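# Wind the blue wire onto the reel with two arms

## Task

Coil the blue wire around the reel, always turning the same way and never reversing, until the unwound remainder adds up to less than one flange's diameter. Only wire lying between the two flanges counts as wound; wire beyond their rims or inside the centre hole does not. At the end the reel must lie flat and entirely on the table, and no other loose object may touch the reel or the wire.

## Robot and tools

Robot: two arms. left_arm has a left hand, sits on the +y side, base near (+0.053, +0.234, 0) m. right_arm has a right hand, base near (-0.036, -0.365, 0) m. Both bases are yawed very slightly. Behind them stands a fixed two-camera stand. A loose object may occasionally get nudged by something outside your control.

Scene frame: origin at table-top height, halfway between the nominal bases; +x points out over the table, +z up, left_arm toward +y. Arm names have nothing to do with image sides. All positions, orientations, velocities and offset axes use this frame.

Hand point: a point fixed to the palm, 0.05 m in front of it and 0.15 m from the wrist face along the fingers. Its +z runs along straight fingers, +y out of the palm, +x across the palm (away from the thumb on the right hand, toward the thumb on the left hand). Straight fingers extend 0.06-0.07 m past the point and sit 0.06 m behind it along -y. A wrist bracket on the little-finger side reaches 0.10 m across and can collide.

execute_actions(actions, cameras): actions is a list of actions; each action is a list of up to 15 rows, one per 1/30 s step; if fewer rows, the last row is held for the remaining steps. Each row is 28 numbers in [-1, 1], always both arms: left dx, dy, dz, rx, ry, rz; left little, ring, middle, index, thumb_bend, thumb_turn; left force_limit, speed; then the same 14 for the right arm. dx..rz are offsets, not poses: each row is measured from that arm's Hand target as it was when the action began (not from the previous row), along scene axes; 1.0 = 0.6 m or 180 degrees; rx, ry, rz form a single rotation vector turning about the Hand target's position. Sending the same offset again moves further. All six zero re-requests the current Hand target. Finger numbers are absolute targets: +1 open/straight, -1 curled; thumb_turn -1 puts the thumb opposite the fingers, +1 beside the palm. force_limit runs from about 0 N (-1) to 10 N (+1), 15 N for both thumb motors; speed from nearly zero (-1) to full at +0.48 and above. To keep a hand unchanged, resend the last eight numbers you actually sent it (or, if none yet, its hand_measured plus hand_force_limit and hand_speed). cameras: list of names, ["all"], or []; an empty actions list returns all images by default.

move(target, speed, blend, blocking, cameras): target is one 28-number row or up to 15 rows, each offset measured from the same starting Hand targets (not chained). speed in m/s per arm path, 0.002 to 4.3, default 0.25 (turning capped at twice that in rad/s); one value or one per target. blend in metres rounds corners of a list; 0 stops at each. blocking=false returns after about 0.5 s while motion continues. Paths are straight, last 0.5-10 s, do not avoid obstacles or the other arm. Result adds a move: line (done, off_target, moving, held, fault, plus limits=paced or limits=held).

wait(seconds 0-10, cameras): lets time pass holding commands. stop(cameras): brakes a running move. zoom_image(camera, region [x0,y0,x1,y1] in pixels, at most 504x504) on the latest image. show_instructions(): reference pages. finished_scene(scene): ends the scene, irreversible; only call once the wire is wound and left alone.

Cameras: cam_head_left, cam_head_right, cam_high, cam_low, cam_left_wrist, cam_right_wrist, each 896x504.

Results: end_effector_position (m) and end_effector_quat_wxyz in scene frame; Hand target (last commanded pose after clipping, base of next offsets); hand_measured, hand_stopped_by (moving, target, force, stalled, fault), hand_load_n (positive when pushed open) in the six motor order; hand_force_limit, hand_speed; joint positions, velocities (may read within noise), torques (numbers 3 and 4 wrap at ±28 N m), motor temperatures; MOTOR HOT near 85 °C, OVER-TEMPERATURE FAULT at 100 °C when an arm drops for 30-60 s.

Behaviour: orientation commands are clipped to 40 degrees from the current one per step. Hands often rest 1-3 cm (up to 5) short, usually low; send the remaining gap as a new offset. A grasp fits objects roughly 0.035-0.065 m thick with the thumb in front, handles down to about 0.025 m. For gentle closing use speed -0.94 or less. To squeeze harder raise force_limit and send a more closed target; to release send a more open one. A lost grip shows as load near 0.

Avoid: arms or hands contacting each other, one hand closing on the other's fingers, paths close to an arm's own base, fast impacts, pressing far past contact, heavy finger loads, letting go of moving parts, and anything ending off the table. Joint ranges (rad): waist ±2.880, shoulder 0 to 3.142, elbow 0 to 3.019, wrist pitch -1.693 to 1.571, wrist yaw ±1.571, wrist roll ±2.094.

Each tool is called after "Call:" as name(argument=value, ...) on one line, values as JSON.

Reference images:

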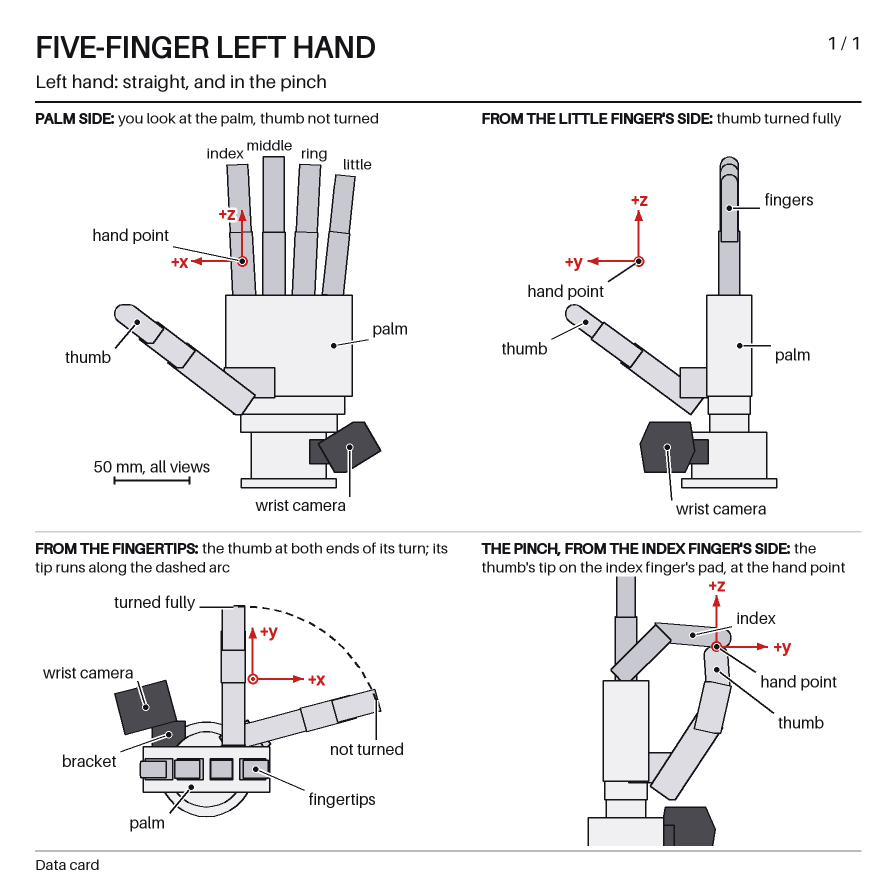

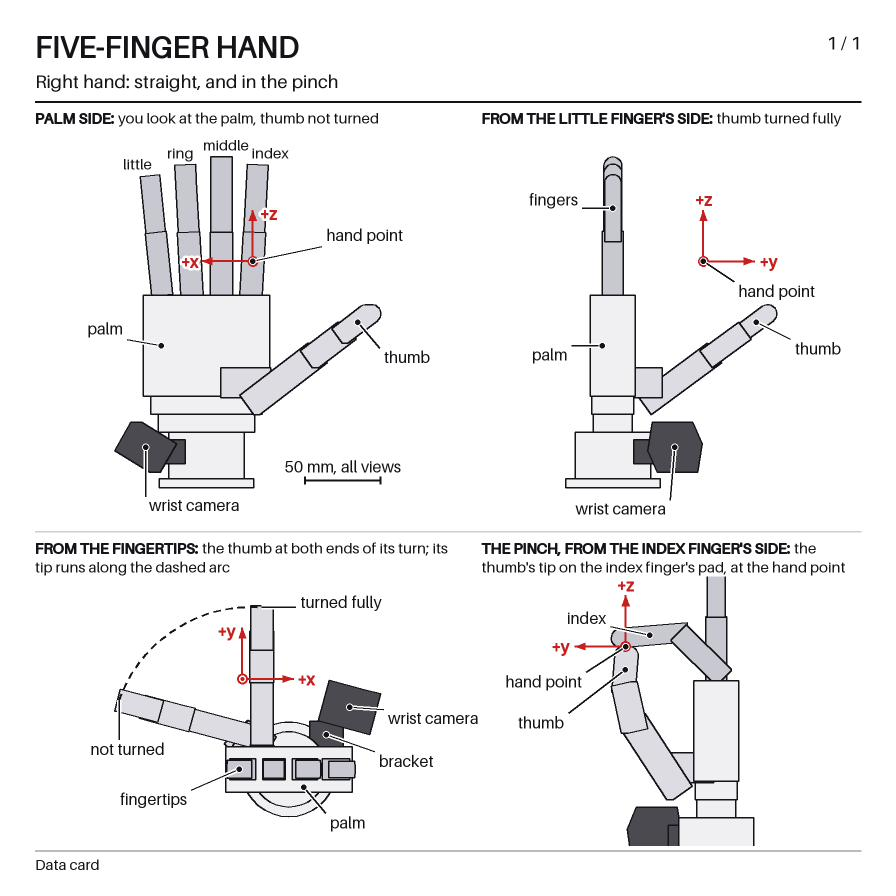

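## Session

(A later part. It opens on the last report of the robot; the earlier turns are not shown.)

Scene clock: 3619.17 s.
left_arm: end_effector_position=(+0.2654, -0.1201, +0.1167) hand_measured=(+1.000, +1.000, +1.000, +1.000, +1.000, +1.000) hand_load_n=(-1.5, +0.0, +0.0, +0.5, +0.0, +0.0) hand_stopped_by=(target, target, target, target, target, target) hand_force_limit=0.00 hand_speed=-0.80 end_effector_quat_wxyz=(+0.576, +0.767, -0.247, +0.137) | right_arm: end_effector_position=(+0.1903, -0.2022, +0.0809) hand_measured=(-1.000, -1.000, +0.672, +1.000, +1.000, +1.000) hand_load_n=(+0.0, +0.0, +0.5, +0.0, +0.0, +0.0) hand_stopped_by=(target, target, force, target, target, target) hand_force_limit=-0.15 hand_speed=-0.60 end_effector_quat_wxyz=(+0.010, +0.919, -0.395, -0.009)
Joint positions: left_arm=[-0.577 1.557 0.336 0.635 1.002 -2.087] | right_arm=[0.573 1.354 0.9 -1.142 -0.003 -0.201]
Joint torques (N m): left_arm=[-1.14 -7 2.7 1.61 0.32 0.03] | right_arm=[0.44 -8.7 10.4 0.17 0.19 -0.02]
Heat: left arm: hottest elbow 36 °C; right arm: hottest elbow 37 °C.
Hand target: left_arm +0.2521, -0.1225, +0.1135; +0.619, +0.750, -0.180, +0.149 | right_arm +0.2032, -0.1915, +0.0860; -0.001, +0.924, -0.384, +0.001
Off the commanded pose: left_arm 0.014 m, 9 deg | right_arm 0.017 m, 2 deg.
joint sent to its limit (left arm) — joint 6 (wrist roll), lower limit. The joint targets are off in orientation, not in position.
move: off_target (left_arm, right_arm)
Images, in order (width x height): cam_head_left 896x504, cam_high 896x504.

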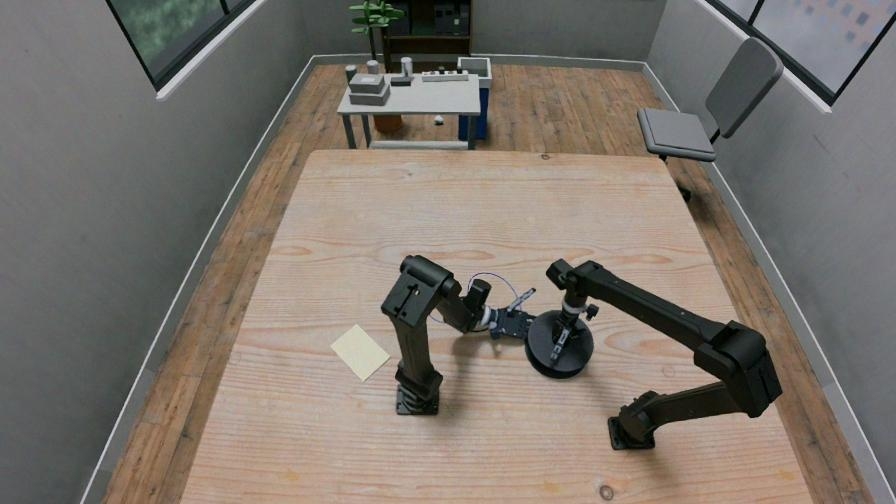

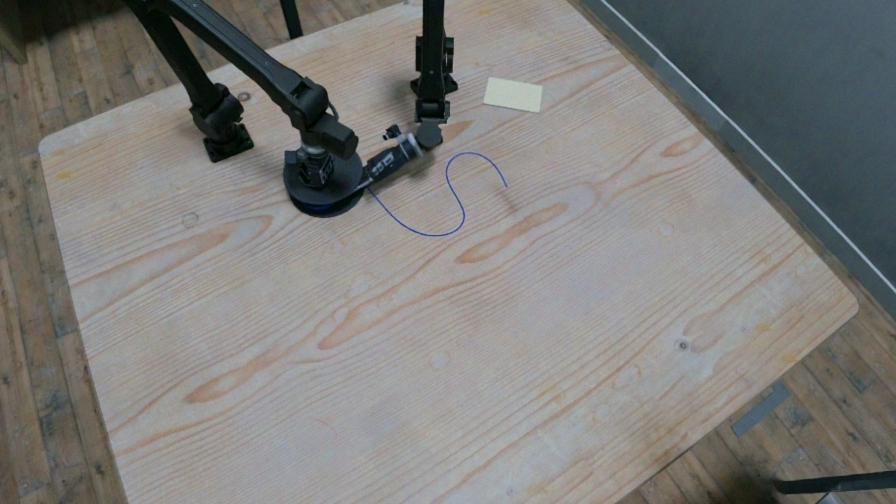

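Call:
move(target=[[0,0.1,0,0,0,0,1,1,1,1,1,1,0,-0.8,0,0,0,0,0,0,-1,-1,0.1,1,1,1,-0.15,-0.6],[0.0833,0.1,0.0667,0,0,0,1,1,1,1,1,1,0,-0.8,0,0,0,0,0,0,-1,-1,1,1,1,1,-0.2,0.4],[0.1633,0.0533,0.0833,0,0,0,1,1,1,1,1,1,0,-0.8,0,0,0.1917,0,0,0,-1,-1,1,1,1,1,-0.2,0.4],[0.1633,0.0533,0.0833,0,0,0,1,1,1,1,1,1,0,-0.8,-0.0297,0.0482,0.1917,0,0,-0.264,-1,-1,1,1,1,1,-0.2,0.4],[0.1633,0.0533,0.0833,0,0,0,1,1,1,1,1,1,0,-0.8,0.0208,0.1062,0.1917,0,0,-0.5278,-1,-1,1,1,1,1,-0.2,0.4]], speed=[0.15,0.15,0.2,0.7,0.7], blend=[0.006,0,0.005,0.03,0], cameras=["cam_head_left", "cam_high"])

Call:
zoom_image(camera="cam_head_left", region=[440, 240, 620, 390])

Call:
zoom_image(camera="cam_high", region=[250, 110, 430, 260])

Scene clock: 3792.63 s.
left_arm: end_effector_position=(+0.3431, -0.0817, +0.1612) hand_measured=(+1.000, +1.000, +1.000, +1.000, +1.000, +1.000) hand_load_n=(+0.0, +0.0, +0.0, +0.0, +0.0, +0.0) hand_stopped_by=(target, target, target, target, target, target) hand_force_limit=0.00 hand_speed=-0.80 end_effector_quat_wxyz=(+0.605, +0.758, -0.195, +0.143) | right_arm: end_effector_position=(+0.2237, -0.1274, +0.2045) hand_measured=(-1.000, -1.000, +1.000, +1.000, +1.000, +1.000) hand_load_n=(+0.0, +0.0, +0.0, +0.0, +0.0, +0.0) hand_stopped_by=(target, target, target, target, target, target) hand_force_limit=-0.20 hand_speed=0.40 end_effector_quat_wxyz=(+0.007, -0.339, +0.941, +0.002)
Joint positions: left_arm=[-0.368 1.504 0.455 0.439 1.165 -2.087] | right_arm=[0.575 1.176 1.087 -1.467 -0.001 1.44]
Joint torques (N m): left_arm=[-0.26 -6.3 7.47 0.64 0.34 0.03] | right_arm=[0.5 -8.64 7.87 -0.43 0.12 0.1]
Heat: left arm: hottest elbow 33 °C; right arm: hottest elbow 39 °C.
Hand target: left_arm +0.3501, -0.0905, +0.1636; +0.619, +0.750, -0.180, +0.149 | right_arm +0.2156, -0.1278, +0.2011; +0.000, -0.341, +0.940, -0.001
Off the commanded pose: left_arm 0.012 m, 3 deg | right_arm 0.009 m, 1 deg.
joint sent to its limit (left arm) — joint 6 (wrist roll), lower limit. The joint targets are off in orientation, not in position.
move: off_target (left_arm); target 2's new numbers were sent with right_arm's hand 0.018 m and 2 deg from that target
Images, in order (width x height): cam_head_left 896x504, cam_high 896x504.

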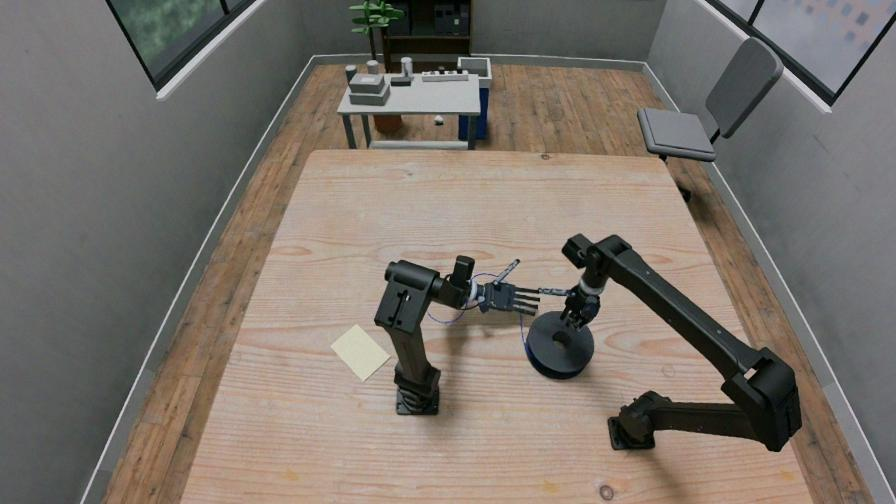

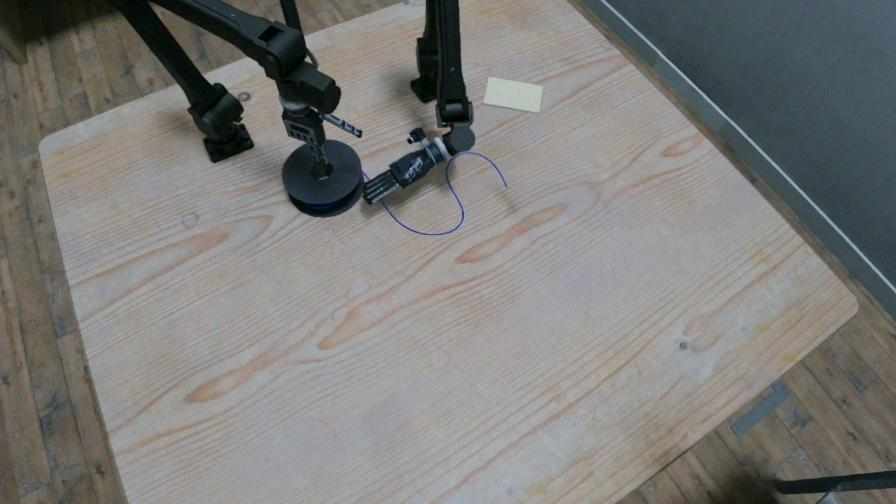

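Scaled by 2.800 from the camera's 896x504 image, which has a finer 1280x720 frame.

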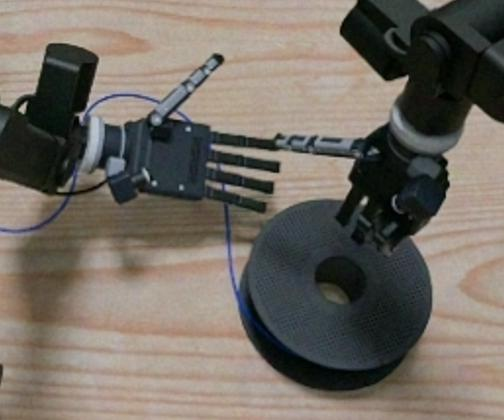

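Scaled by 2.800 from the camera's 896x504 image, which has a finer 1280x720 frame.

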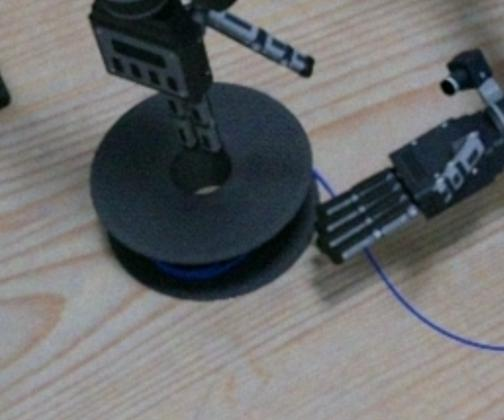

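Call:
move(target=[[0,0,0,0,0,0,1,1,1,1,1,1,0,-0.8,-0.0222,0.001,-0.05,0,0,0,-1,-1,1,1,1,1,-0.2,0.4],[0,0,0,0,0,0,1,1,1,1,1,1,0,-0.8,-0.0222,0.001,-0.1917,0,0,0,-1,-1,1,1,1,1,-0.2,0.4],[0,0,0,0,0,0,1,1,1,1,1,1,0,-0.8,-0.0222,0.001,-0.1917,0,0,0,-1,-1,0.1,1,1,1,-0.15,-0.6]], speed=[0.15,0.1,0.1], cameras=["cam_head_left"])

Call:
zoom_image(camera="cam_head_left", region=[440, 240, 620, 390])

Scene clock: 3810.63 s.
left_arm: end_effector_position=(+0.3431, -0.0817, +0.1612) hand_measured=(+1.000, +1.000, +1.000, +1.000, +1.000, +1.000) hand_load_n=(+0.0, +0.0, +0.0, -0.5, +0.0, +0.0) hand_stopped_by=(target, target, target, target, target, target) hand_force_limit=0.00 hand_speed=-0.80 end_effector_quat_wxyz=(+0.605, +0.758, -0.195, +0.143) | right_arm: end_effector_position=(+0.2081, -0.1293, +0.0933) hand_measured=(-1.000, -1.000, +0.638, +1.000, +1.000, +1.000) hand_load_n=(+0.0, +0.0, +7.5, -3.5, +0.0, +0.0) hand_stopped_by=(target, target, force, target, target, target) hand_force_limit=-0.15 hand_speed=-0.60 end_effector_quat_wxyz=(+0.007, -0.338, +0.941, -0.001)
Joint positions: left_arm=[-0.368 1.504 0.455 0.439 1.165 -2.087] | right_arm=[0.601 1.213 0.816 -1.16 0.005 1.468]
Joint torques (N m): left_arm=[-0.26 -6.42 7.5 0.64 0.34 0.03] | right_arm=[0.38 -6.83 7.34 0.27 -0.19 0.11]
Heat: left arm: hottest elbow 33 °C; right arm: hottest elbow 39 °C.
Hand target: left_arm +0.3501, -0.0905, +0.1636; +0.619, +0.750, -0.180, +0.149 | right_arm +0.2022, -0.1272, +0.0861; +0.000, -0.341, +0.940, -0.001
Off the commanded pose: left_arm 0.012 m, 3 deg | right_arm 0.009 m, 1 deg.
joint sent to its limit (left arm) — joint 6 (wrist roll), lower limit. The joint targets are off in orientation, not in position.
move: off_target (left_arm)
Images, in order (width x height): cam_head_left 896x504.

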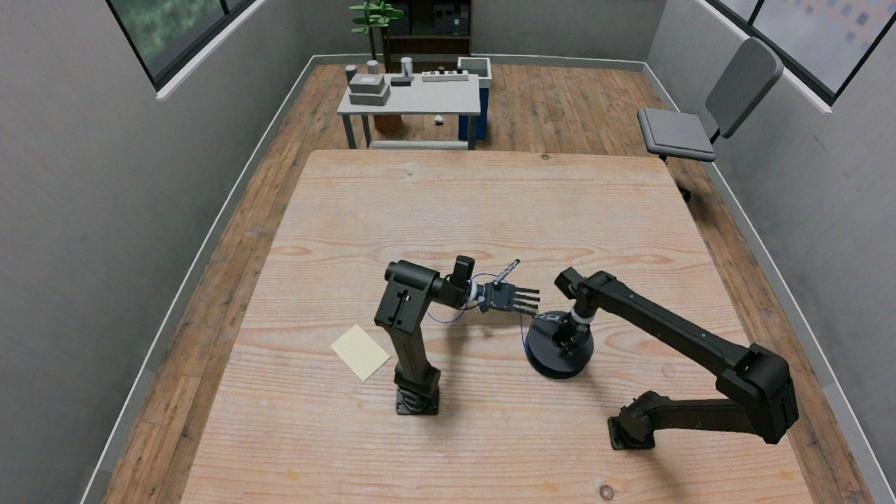

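Scaled by 2.800 from the camera's 896x504 image, which has a finer 1280x720 frame.

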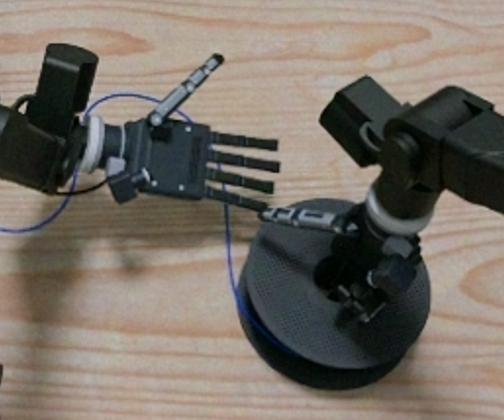

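Call:
move(target=[[0.0267,-0.0458,-0.0832,0,0,0,1,1,1,1,1,1,0,-0.8,0.0183,0.005,0,0,0,0,-1,-1,0.1,1,1,1,-0.15,-0.6],[-0.0083,-0.1542,-0.0832,0,0,0,1,1,1,1,1,1,0,-0.8,0.0183,0.005,0,0,0,0,-1,-1,0.1,1,1,1,-0.15,-0.6],[-0.065,-0.16,-0.0832,0,0,0,1,1,1,1,1,1,0,-0.8,0.02,0.005,0,0,0,0,-1,-1,0.1,1,1,1,-0.15,-0.6],[-0.0683,-0.1092,-0.0832,0,0,0,1,1,1,1,1,1,0,-0.8,-0.0007,-0.0245,0,0,0,0.1667,-1,-1,0.1,1,1,1,-0.15,-0.6],[-0.0983,-0.0708,-0.0832,0,0,0,1,1,1,1,1,1,0,-0.8,-0.008,-0.0595,0,0,0,0.3222,-1,-1,0.1,1,1,1,-0.15,-0.6],[-0.1375,-0.0542,-0.0832,0,0,0,1,1,1,1,1,1,0,-0.8,-0.0035,-0.0872,0,0,0,0.4444,-1,-1,0.1,1,1,1,-0.15,-0.6],[-0.1683,-0.0558,-0.0832,0,0,0,1,1,1,1,1,1,0,-0.8,0.0067,-0.1042,0,0,0,0.5278,-1,-1,0.1,1,1,1,-0.15,-0.6]], speed=[0.15,0.15,0.1,0.18,0.18,0.18,0.18], blend=[0.01,0.01,0,0.003,0.003,0.003,0], cameras=["cam_head_left", "cam_high"])

Call:
zoom_image(camera="cam_head_left", region=[440, 240, 620, 390])

Call:
zoom_image(camera="cam_high", region=[250, 110, 520, 260])

Scene clock: 3839.57 s.
left_arm: end_effector_position=(+0.2695, -0.1191, +0.1179) hand_measured=(+1.000, +1.000, +1.000, +1.000, +1.000, +1.000) hand_load_n=(+0.0, +0.0, +0.0, +0.0, +0.0, +0.0) hand_stopped_by=(target, target, target, target, target, target) hand_force_limit=0.00 hand_speed=-0.80 end_effector_quat_wxyz=(+0.573, +0.769, -0.244, +0.147) | right_arm: end_effector_position=(+0.1926, -0.1986, +0.0883) hand_measured=(-1.000, -1.000, +0.636, +1.000, +1.000, +1.000) hand_load_n=(+0.0, +0.0, +1.5, -4.0, +0.0, +0.0) hand_stopped_by=(target, target, force, target, target, target) hand_force_limit=-0.15 hand_speed=-0.60 end_effector_quat_wxyz=(+0.001, +0.916, -0.400, -0.006)
Joint positions: left_arm=[-0.571 1.55 0.335 0.638 0.987 -2.087] | right_arm=[0.572 1.34 0.911 -1.149 -0.01 -0.189]
Joint torques (N m): left_arm=[-1.96 -7.12 2.58 1.47 0.62 0.03] | right_arm=[0.67 -6.42 10.36 0.46 0.49 -0.15]
Heat: left arm: hottest elbow 34 °C; right arm: hottest elbow 39 °C.
Hand target: left_arm +0.2492, -0.1240, +0.1138; +0.619, +0.750, -0.180, +0.149 | right_arm +0.2063, -0.1898, +0.0861; -0.001, +0.923, -0.384, +0.001
Off the commanded pose: left_arm 0.021 m, 9 deg | right_arm 0.016 m, 2 deg.
joint sent to its limit (left arm) — joint 6 (wrist roll), lower limit. The joint targets are off in orientation, not in position.
move: off_target (left_arm, right_arm)
Images, in order (width x height): cam_head_left 896x504, cam_high 896x504.

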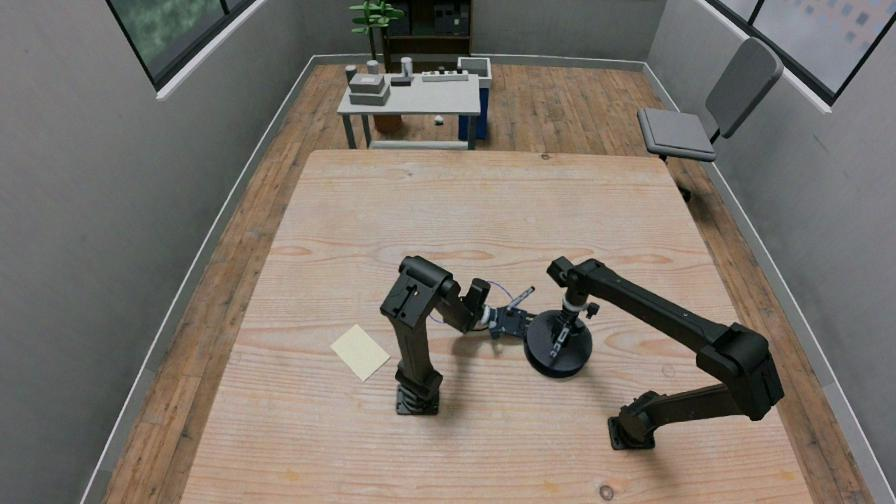

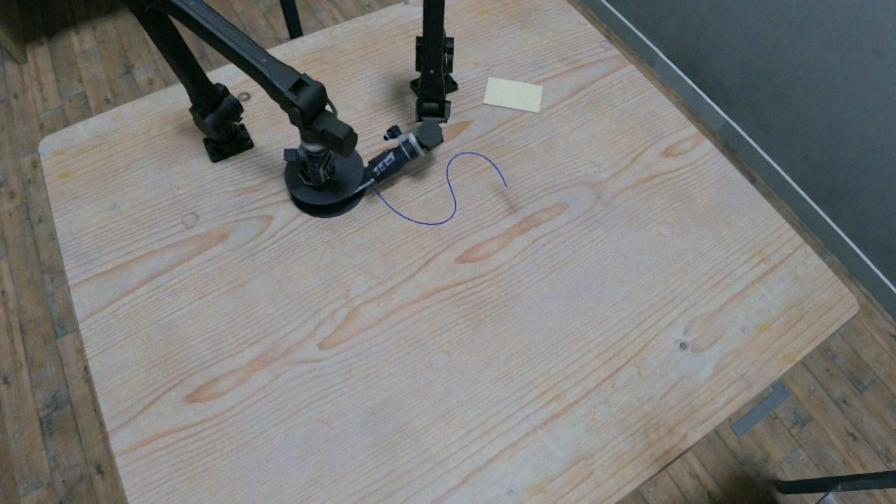

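Scaled by 2.800 from the camera's 896x504 image, which has a finer 1280x720 frame.

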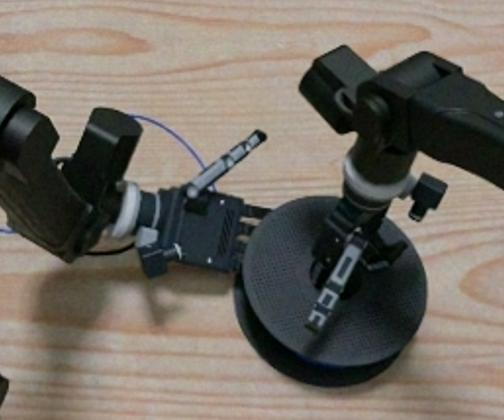

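Scaled by 1.867 from the camera's 896x504 image, which has a finer 1280x720 frame.

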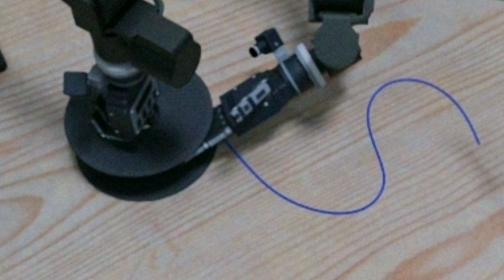

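Call:
move(target=[[0,0.1,0,0,0,0,1,1,1,1,1,1,0,-0.8,0,0,0,0,0,0,-1,-1,0.1,1,1,1,-0.15,-0.6],[0.0883,0.1025,0.0667,0,0,0,1,1,1,1,1,1,0,-0.8,0,0,0,0,0,0,-1,-1,1,1,1,1,-0.2,0.4],[0.1682,0.0558,0.083,0,0,0,1,1,1,1,1,1,0,-0.8,0,0,0.1917,0,0,0,-1,-1,1,1,1,1,-0.2,0.4],[0.1682,0.0558,0.083,0,0,0,1,1,1,1,1,1,0,-0.8,-0.0537,0.053,0.1917,0,0,-0.264,-1,-1,1,1,1,1,-0.2,0.4],[0.1682,0.0558,0.083,0,0,0,1,1,1,1,1,1,0,-0.8,-0.0032,0.1108,0.1917,0,0,-0.5278,-1,-1,1,1,1,1,-0.2,0.4]], speed=[0.15,0.15,0.2,0.7,0.7], blend=[0.006,0,0.005,0.03,0], cameras=["cam_head_left", "cam_high"])

Call:
zoom_image(camera="cam_head_left", region=[440, 240, 620, 390])

Call:
zoom_image(camera="cam_high", region=[250, 110, 430, 260])

Scene clock: 3863.80 s.
left_arm: end_effector_position=(+0.3436, -0.0813, +0.1610) hand_measured=(+1.000, +1.000, +1.000, +1.000, +1.000, +1.000) hand_load_n=(+0.0, +0.0, +0.0, +0.5, +0.0, +0.0) hand_stopped_by=(target, target, target, target, target, target) hand_force_limit=0.00 hand_speed=-0.80 end_effector_quat_wxyz=(+0.605, +0.759, -0.194, +0.144) | right_arm: end_effector_position=(+0.2123, -0.1225, +0.2044) hand_measured=(-1.000, -1.000, +1.000, +1.000, +1.000, +1.000) hand_load_n=(+0.0, +0.0, +0.0, +0.0, +0.0, +0.0) hand_stopped_by=(target, target, target, target, target, target) hand_force_limit=-0.20 hand_speed=0.40 end_effector_quat_wxyz=(+0.007, -0.339, +0.941, +0.002)
Joint positions: left_arm=[-0.366 1.505 0.455 0.439 1.165 -2.087] | right_arm=[0.607 1.158 1.072 -1.471 -0.001 1.472]
Joint torques (N m): left_arm=[-0.21 -6.36 7.46 0.64 0.33 0.04] | right_arm=[0.38 -8.47 7.83 -0.47 0.11 0.11]
Heat: left arm: hottest elbow 34 °C; right arm: hottest elbow 39 °C.
Hand target: left_arm +0.3500, -0.0905, +0.1633; +0.619, +0.750, -0.180, +0.149 | right_arm +0.2043, -0.1232, +0.2011; +0.000, -0.341, +0.940, -0.001
Off the commanded pose: left_arm 0.012 m, 3 deg | right_arm 0.009 m, 1 deg.
joint sent to its limit (left arm) — joint 6 (wrist roll), lower limit. The joint targets are off in orientation, not in position.
move: off_target (left_arm); target 2's new numbers were sent with right_arm's hand 0.016 m and 1 deg from that target
Images, in order (width x height): cam_head_left 896x504, cam_high 896x504.

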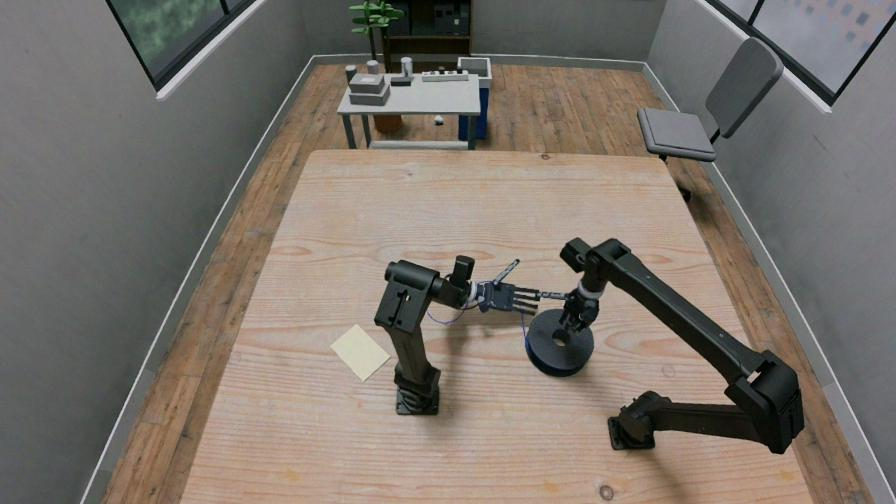

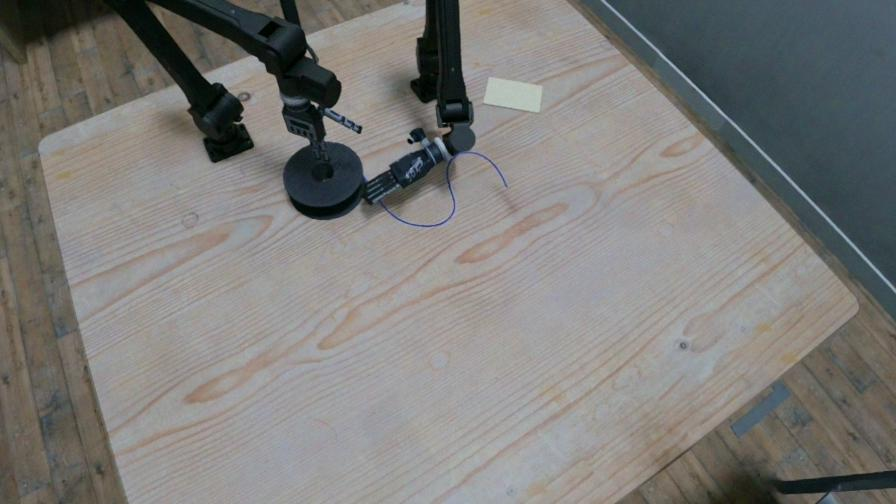

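Scaled by 2.800 from the camera's 896x504 image, which has a finer 1280x720 frame.

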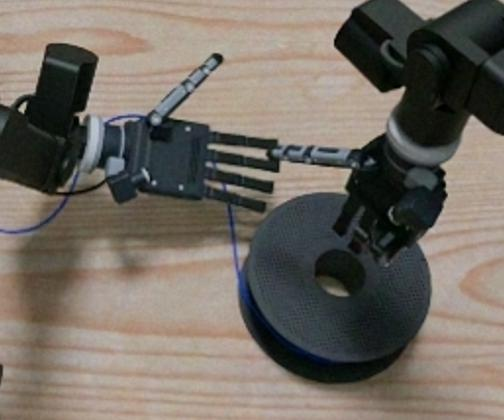

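Scaled by 2.800 from the camera's 896x504 image, which has a finer 1280x720 frame.

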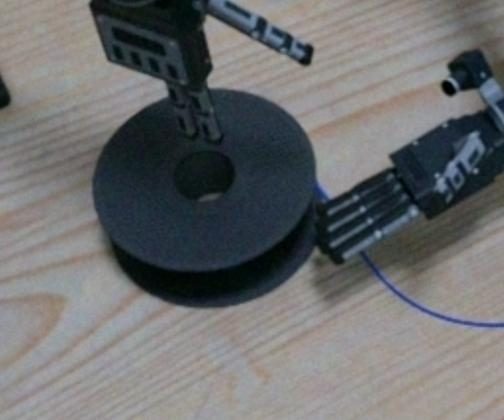

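Call:
move(target=[[0,0,0,0,0,0,1,1,1,1,1,1,0,-0.8,0.006,-0.0065,-0.05,0,0,0,-1,-1,1,1,1,1,-0.2,0.4],[0,0,0,0,0,0,1,1,1,1,1,1,0,-0.8,0.006,-0.0065,-0.1917,0,0,0,-1,-1,1,1,1,1,-0.2,0.4],[0,0,0,0,0,0,1,1,1,1,1,1,0,-0.8,0.006,-0.0065,-0.1917,0,0,0,-1,-1,0.1,1,1,1,-0.15,-0.6]], speed=[0.15,0.1,0.1], cameras=["cam_low"])

Call:
zoom_image(camera="cam_low", region=[150, 100, 550, 400])

Scene clock: 3883.50 s.
left_arm: end_effector_position=(+0.3436, -0.0813, +0.1610) hand_measured=(+1.000, +1.000, +1.000, +1.000, +1.000, +1.000) hand_load_n=(+0.0, +0.0, +0.0, +0.0, -0.5, +0.0) hand_stopped_by=(target, target, target, target, target, target) hand_force_limit=0.00 hand_speed=-0.80 end_effector_quat_wxyz=(+0.605, +0.759, -0.194, +0.144) | right_arm: end_effector_position=(+0.2104, -0.1252, +0.0931) hand_measured=(-1.000, -1.000, +0.672, +1.000, +1.000, +1.000) hand_load_n=(+0.0, +0.0, +3.0, -0.5, +0.0, +0.0) hand_stopped_by=(target, target, force, target, target, target) hand_force_limit=-0.15 hand_speed=-0.60 end_effector_quat_wxyz=(+0.006, -0.339, +0.941, -0.001)
Joint positions: left_arm=[-0.366 1.505 0.455 0.439 1.165 -2.087] | right_arm=[0.607 1.227 0.827 -1.159 0.004 1.471]
Joint torques (N m): left_arm=[-0.44 -6.71 7.49 0.68 0.33 0.04] | right_arm=[-0.73 -7.24 7.1 0.25 -0.12 -0.02]
Heat: left arm: hottest elbow 34 °C; right arm: hottest elbow 38 °C.
Hand target: left_arm +0.3500, -0.0905, +0.1633; +0.619, +0.750, -0.180, +0.149 | right_arm +0.2079, -0.1273, +0.0859; -0.001, -0.341, +0.940, -0.001
Off the commanded pose: left_arm 0.012 m, 3 deg | right_arm 0.008 m, 1 deg.
joint sent to its limit (left arm) — joint 6 (wrist roll), lower limit. The joint targets are off in orientation, not in position.
move: off_target (left_arm)
Images, in order (width x height): cam_low 896x504.

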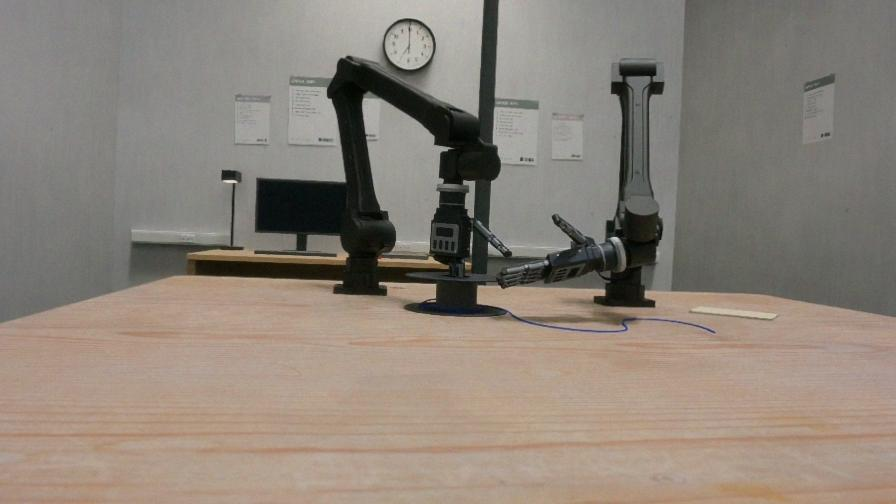

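Scaled by 1.260 from the camera's 896x504 image, which has a finer 1280x720 frame.

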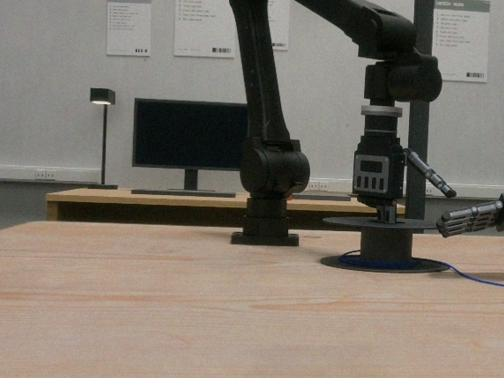

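Call:
move(target=[[0.0267,-0.0458,-0.0832,0,0,0,1,1,1,1,1,1,0,-0.8,0.0142,-0.003,0,0,0,0,-1,-1,0.1,1,1,1,-0.15,-0.6],[-0.0083,-0.1542,-0.0832,0,0,0,1,1,1,1,1,1,0,-0.8,0.0142,-0.003,0,0,0,0,-1,-1,0.1,1,1,1,-0.15,-0.6],[-0.065,-0.16,-0.0832,0,0,0,1,1,1,1,1,1,0,-0.8,0.0158,-0.003,0,0,0,0,-1,-1,0.1,1,1,1,-0.15,-0.6],[-0.0683,-0.1092,-0.0832,0,0,0,1,1,1,1,1,1,0,-0.8,-0.005,-0.0328,0,0,0,0.1667,-1,-1,0.1,1,1,1,-0.15,-0.6],[-0.0983,-0.0708,-0.0832,0,0,0,1,1,1,1,1,1,0,-0.8,-0.0122,-0.0678,0,0,0,0.3222,-1,-1,0.1,1,1,1,-0.15,-0.6],[-0.1375,-0.0542,-0.0832,0,0,0,1,1,1,1,1,1,0,-0.8,-0.0077,-0.0955,0,0,0,0.4444,-1,-1,0.1,1,1,1,-0.15,-0.6],[-0.1683,-0.0558,-0.0832,0,0,0,1,1,1,1,1,1,0,-0.8,0.0025,-0.1125,0,0,0,0.5278,-1,-1,0.1,1,1,1,-0.15,-0.6]], speed=[0.15,0.15,0.1,0.18,0.18,0.18,0.18], blend=[0.01,0.01,0,0.003,0.003,0.003,0], cameras=["cam_head_left", "cam_high"])

Call:
zoom_image(camera="cam_high", region=[250, 110, 520, 260])

Scene clock: 3912.27 s.
left_arm: end_effector_position=(+0.2635, -0.1217, +0.1168) hand_measured=(+1.000, +1.000, +1.000, +1.000, +1.000, +1.000) hand_load_n=(-2.5, +0.0, +0.0, +0.0, +0.0, +0.0) hand_stopped_by=(target, target, target, target, target, target) hand_force_limit=0.00 hand_speed=-0.80 end_effector_quat_wxyz=(+0.575, +0.767, -0.249, +0.138) | right_arm: end_effector_position=(+0.1931, -0.2059, +0.0796) hand_measured=(-1.000, -1.000, +0.672, +1.000, +1.000, +1.000) hand_load_n=(+0.0, +0.0, +0.5, +0.0, +0.0, +0.0) hand_stopped_by=(target, target, force, target, target, target) hand_force_limit=-0.15 hand_speed=-0.60 end_effector_quat_wxyz=(+0.012, +0.919, -0.393, -0.012)
Joint positions: left_arm=[-0.585 1.554 0.335 0.636 0.993 -2.087] | right_arm=[0.559 1.363 0.903 -1.144 -0.005 -0.217]
Joint torques (N m): left_arm=[-1.14 -7.06 2.67 1.52 0.39 0.04] | right_arm=[0.03 -8.64 10.85 0.21 0.31 -0.06]
Heat: left arm: hottest elbow 35 °C; right arm: hottest elbow 38 °C.
Hand target: left_arm +0.2489, -0.1240, +0.1134; +0.619, +0.750, -0.180, +0.149 | right_arm +0.2095, -0.1946, +0.0860; +0.000, +0.924, -0.384, +0.001
Off the commanded pose: left_arm 0.015 m, 10 deg | right_arm 0.021 m, 2 deg.
joint sent to its limit (left arm) — joint 6 (wrist roll), lower limit. The joint targets are off in orientation, not in position.
move: off_target (left_arm, right_arm)
Images, in order (width x height): cam_head_left 896x504, cam_high 896x504.

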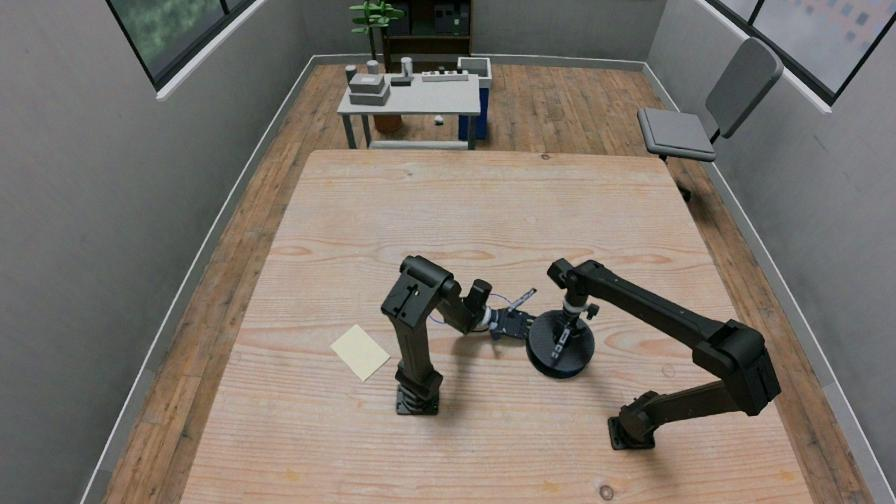

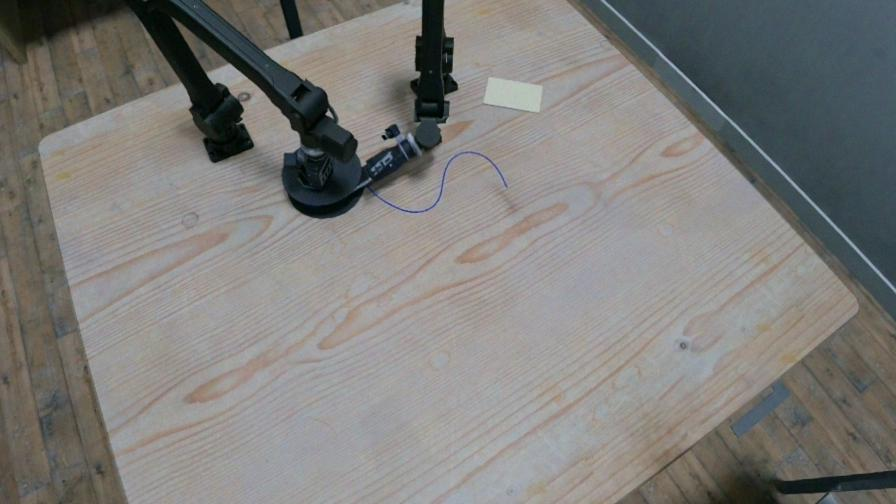

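Scaled by 1.867 from the camera's 896x504 image, which has a finer 1280x720 frame.

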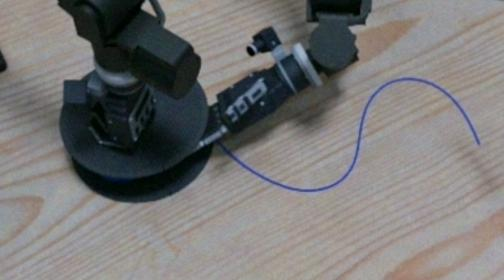

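Call:
move(target=[[0,0.1,0,0,0,0,1,1,1,1,1,1,0,-0.8,0,0,0,0,0,0,-1,-1,0.1,1,1,1,-0.15,-0.6],[0.0883,0.1025,0.0667,0,0,0,1,1,1,1,1,1,0,-0.8,0,0,0,0,0,0,-1,-1,1,1,1,1,-0.2,0.4],[0.1682,0.0558,0.083,0,0,0,1,1,1,1,1,1,0,-0.8,0,0,0.1917,0,0,0,-1,-1,1,1,1,1,-0.2,0.4],[0.1682,0.0558,0.083,0,0,0,1,1,1,1,1,1,0,-0.8,-0.0582,0.051,0.1917,0,0,-0.264,-1,-1,1,1,1,1,-0.2,0.4],[0.1682,0.0558,0.083,0,0,0,1,1,1,1,1,1,0,-0.8,-0.0077,0.109,0.1917,0,0,-0.5278,-1,-1,1,1,1,1,-0.2,0.4]], speed=[0.15,0.15,0.2,0.7,0.7], blend=[0.006,0,0.005,0.03,0], cameras=["cam_head_left"])

Call:
zoom_image(camera="cam_head_left", region=[440, 240, 620, 390])

Scene clock: 3936.50 s.
left_arm: end_effector_position=(+0.3430, -0.0817, +0.1609) hand_measured=(+1.000, +1.000, +1.000, +1.000, +1.000, +1.000) hand_load_n=(+0.0, +0.0, +0.0, +0.0, +0.0, +0.0) hand_stopped_by=(target, target, target, target, target, target) hand_force_limit=0.00 hand_speed=-0.80 end_effector_quat_wxyz=(+0.605, +0.758, -0.195, +0.143) | right_arm: end_effector_position=(+0.2129, -0.1286, +0.2044) hand_measured=(-1.000, -1.000, +1.000, +1.000, +1.000, +1.000) hand_load_n=(+0.0, +0.0, +0.0, +0.0, +0.0, +0.0) hand_stopped_by=(target, target, target, target, target, target) hand_force_limit=-0.20 hand_speed=0.40 end_effector_quat_wxyz=(+0.006, -0.339, +0.941, +0.002)
Joint positions: left_arm=[-0.368 1.505 0.455 0.44 1.165 -2.087] | right_arm=[0.59 1.15 1.067 -1.474 -0.001 1.455]
Joint torques (N m): left_arm=[-0.15 -6.42 7.5 0.64 0.34 0.03] | right_arm=[0.56 -8.59 7.79 -0.47 0.12 0.11]
Heat: left arm: hottest elbow 34 °C; right arm: hottest elbow 39 °C.
Hand target: left_arm +0.3500, -0.0905, +0.1633; +0.619, +0.750, -0.180, +0.149 | right_arm +0.2049, -0.1293, +0.2011; -0.001, -0.341, +0.940, -0.001
Off the commanded pose: left_arm 0.011 m, 3 deg | right_arm 0.009 m, 1 deg.
joint sent to its limit (left arm) — joint 6 (wrist roll), lower limit. The joint targets are off in orientation, not in position.
move: off_target (left_arm); target 2's new numbers were sent with right_arm's hand 0.021 m and 2 deg from that target
Images, in order (width x height): cam_head_left 896x504.

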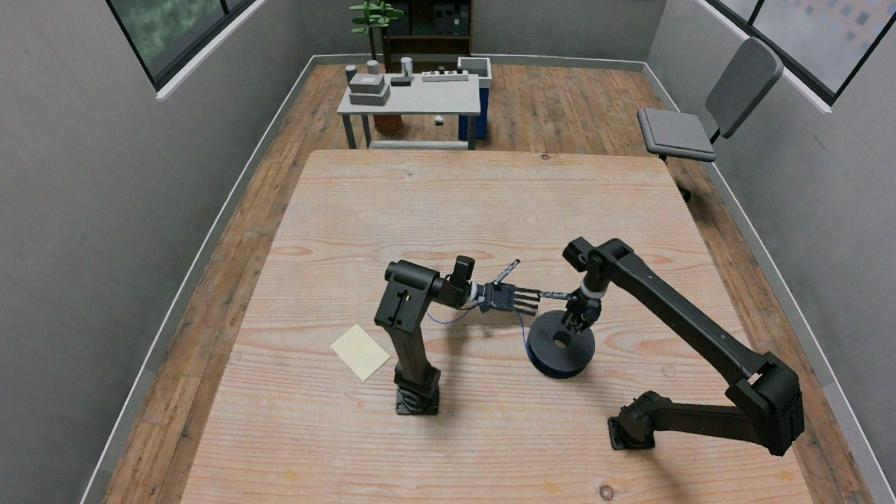

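Scaled by 2.800 from the camera's 896x504 image, which has a finer 1280x720 frame.

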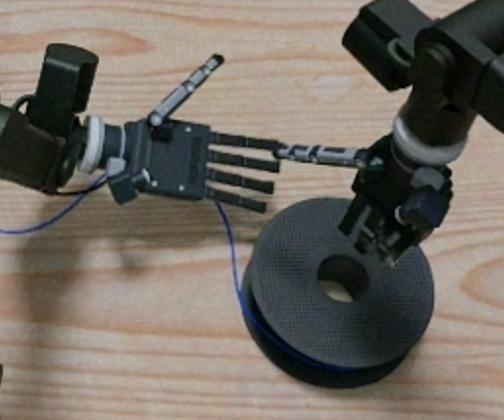

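Call:
move(target=[[0,0,0,0,0,0,1,1,1,1,1,1,0,-0.8,-0.003,-0.001,-0.05,0,0,0,-1,-1,1,1,1,1,-0.2,0.4],[0,0,0,0,0,0,1,1,1,1,1,1,0,-0.8,-0.003,-0.001,-0.1917,0,0,0,-1,-1,1,1,1,1,-0.2,0.4],[0,0,0,0,0,0,1,1,1,1,1,1,0,-0.8,-0.003,-0.001,-0.1917,0,0,0,-1,-1,0.1,1,1,1,-0.15,-0.6]], speed=[0.2,0.12,0.1])

Call:
move(target=[[0.0267,-0.0458,-0.0832,0,0,0,1,1,1,1,1,1,0,-0.8,0.0158,0.0075,0,0,0,0,-1,-1,0.1,1,1,1,-0.15,-0.6],[-0.0083,-0.1542,-0.0832,0,0,0,1,1,1,1,1,1,0,-0.8,0.0158,0.0075,0,0,0,0,-1,-1,0.1,1,1,1,-0.15,-0.6],[-0.065,-0.16,-0.0832,0,0,0,1,1,1,1,1,1,0,-0.8,0.0175,0.0075,0,0,0,0,-1,-1,0.1,1,1,1,-0.15,-0.6],[-0.0683,-0.1092,-0.0832,0,0,0,1,1,1,1,1,1,0,-0.8,-0.0032,-0.022,0,0,0,0.1667,-1,-1,0.1,1,1,1,-0.15,-0.6],[-0.0983,-0.0708,-0.0832,0,0,0,1,1,1,1,1,1,0,-0.8,-0.0105,-0.057,0,0,0,0.3222,-1,-1,0.1,1,1,1,-0.15,-0.6],[-0.1375,-0.0542,-0.0832,0,0,0,1,1,1,1,1,1,0,-0.8,-0.006,-0.0847,0,0,0,0.4444,-1,-1,0.1,1,1,1,-0.15,-0.6],[-0.1683,-0.0558,-0.0832,0,0,0,1,1,1,1,1,1,0,-0.8,0.0042,-0.1017,0,0,0,0.5278,-1,-1,0.1,1,1,1,-0.15,-0.6]], speed=[0.15,0.15,0.1,0.18,0.18,0.18,0.18], blend=[0.01,0.01,0,0.003,0.003,0.003,0], cameras=["cam_head_left", "cam_high"])

Call:
zoom_image(camera="cam_high", region=[250, 110, 520, 260])

Scene clock: 3969.97 s.
left_arm: end_effector_position=(+0.3430, -0.0817, +0.1609) hand_measured=(+1.000, +1.000, +1.000, +1.000, +1.000, +1.000) hand_load_n=(+0.0, +0.0, +0.0, +0.0, +0.0, +0.0) hand_stopped_by=(target, target, target, target, target, target) hand_force_limit=0.00 hand_speed=-0.80 end_effector_quat_wxyz=(+0.605, +0.758, -0.195, +0.143) | right_arm: end_effector_position=(+0.2091, -0.1320, +0.0930) hand_measured=(-1.000, -1.000, +0.638, +1.000, +1.000, +1.000) hand_load_n=(+0.0, +0.0, +7.5, -3.0, +0.0, +0.0) hand_stopped_by=(target, target, force, target, target, target) hand_force_limit=-0.15 hand_speed=-0.60 end_effector_quat_wxyz=(+0.007, -0.338, +0.941, -0.001)
Joint positions: left_arm=[-0.368 1.505 0.455 0.44 1.165 -2.087] | right_arm=[0.592 1.212 0.815 -1.16 0.006 1.459]
Joint torques (N m): left_arm=[-0.21 -6.48 7.51 0.62 0.34 0.05] | right_arm=[0.44 -6.71 7.36 0.18 -0.17 0.11]
Heat: left arm: hottest elbow 35 °C; right arm: hottest elbow 37 °C.
Hand target: left_arm +0.3500, -0.0905, +0.1633; +0.619, +0.750, -0.180, +0.149 | right_arm +0.2030, -0.1299, +0.0860; -0.001, -0.341, +0.940, -0.001
Off the commanded pose: left_arm 0.012 m, 3 deg | right_arm 0.009 m, 1 deg.
joint sent to its limit (left arm) — joint 6 (wrist roll), lower limit. The joint targets are off in orientation, not in position.
move: off_target (left_arm)

Scene clock: 3977.10 s.
left_arm: end_effector_position=(+0.2698, -0.1187, +0.1177) hand_measured=(+1.000, +1.000, +1.000, +1.000, +1.000, +1.000) hand_load_n=(+0.0, +0.0, +0.0, +0.0, +0.0, +0.0) hand_stopped_by=(target, target, target, target, target, target) hand_force_limit=0.00 hand_speed=-0.80 end_effector_quat_wxyz=(+0.573, +0.769, -0.243, +0.147) | right_arm: end_effector_position=(+0.1919, -0.2006, +0.0896) hand_measured=(-1.000, -1.000, +0.638, +1.000, +1.000, +1.000) hand_load_n=(+0.0, +0.0, +2.5, -6.0, +0.0, +0.0) hand_stopped_by=(target, target, force, target, target, target) hand_force_limit=-0.15 hand_speed=-0.60 end_effector_quat_wxyz=(+0.001, +0.918, -0.397, -0.005)
Joint positions: left_arm=[-0.57 1.551 0.334 0.64 0.987 -2.087] | right_arm=[0.571 1.334 0.909 -1.153 -0.007 -0.197]
Joint torques (N m): left_arm=[-2.08 -7 2.51 1.5 0.63 0.04] | right_arm=[0.44 -6.18 10.26 0.68 0.4 -0.13]
Heat: left arm: hottest elbow 35 °C; right arm: hottest elbow 38 °C.
Hand target: left_arm +0.2490, -0.1240, +0.1134; +0.619, +0.750, -0.180, +0.149 | right_arm +0.2056, -0.1910, +0.0860; +0.000, +0.924, -0.384, +0.001
Off the commanded pose: left_arm 0.022 m, 9 deg | right_arm 0.017 m, 2 deg.
joint sent to its limit (left arm) — joint 6 (wrist roll), lower limit. The joint targets are off in orientation, not in position.
move: off_target (left_arm, right_arm)
Images, in order (width x height): cam_head_left 896x504, cam_high 896x504.

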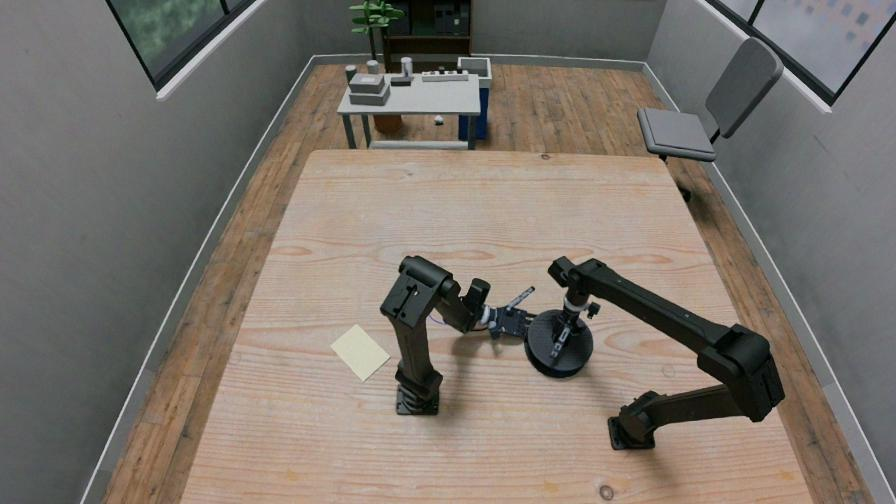

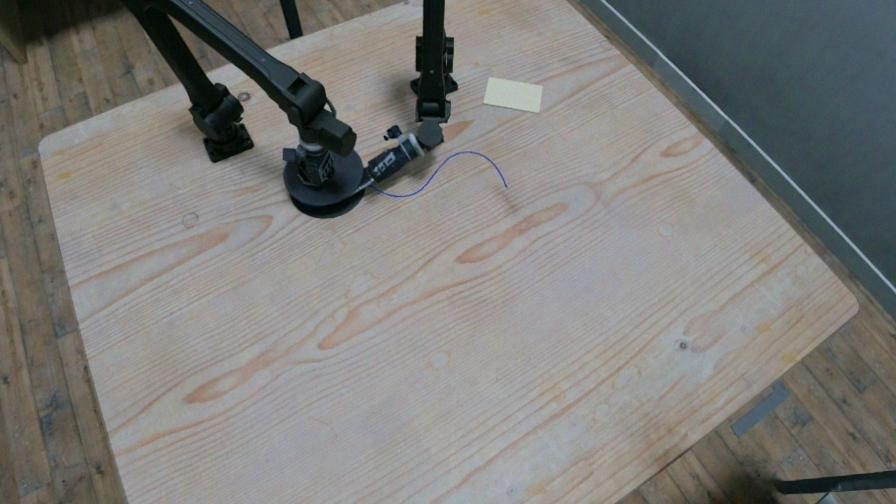

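Scaled by 1.867 from the camera's 896x504 image, which has a finer 1280x720 frame.

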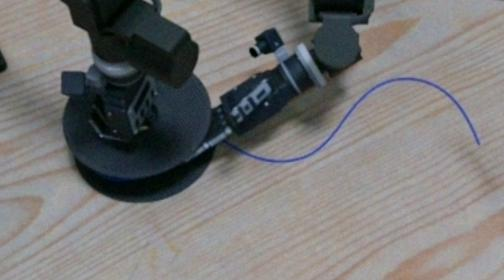

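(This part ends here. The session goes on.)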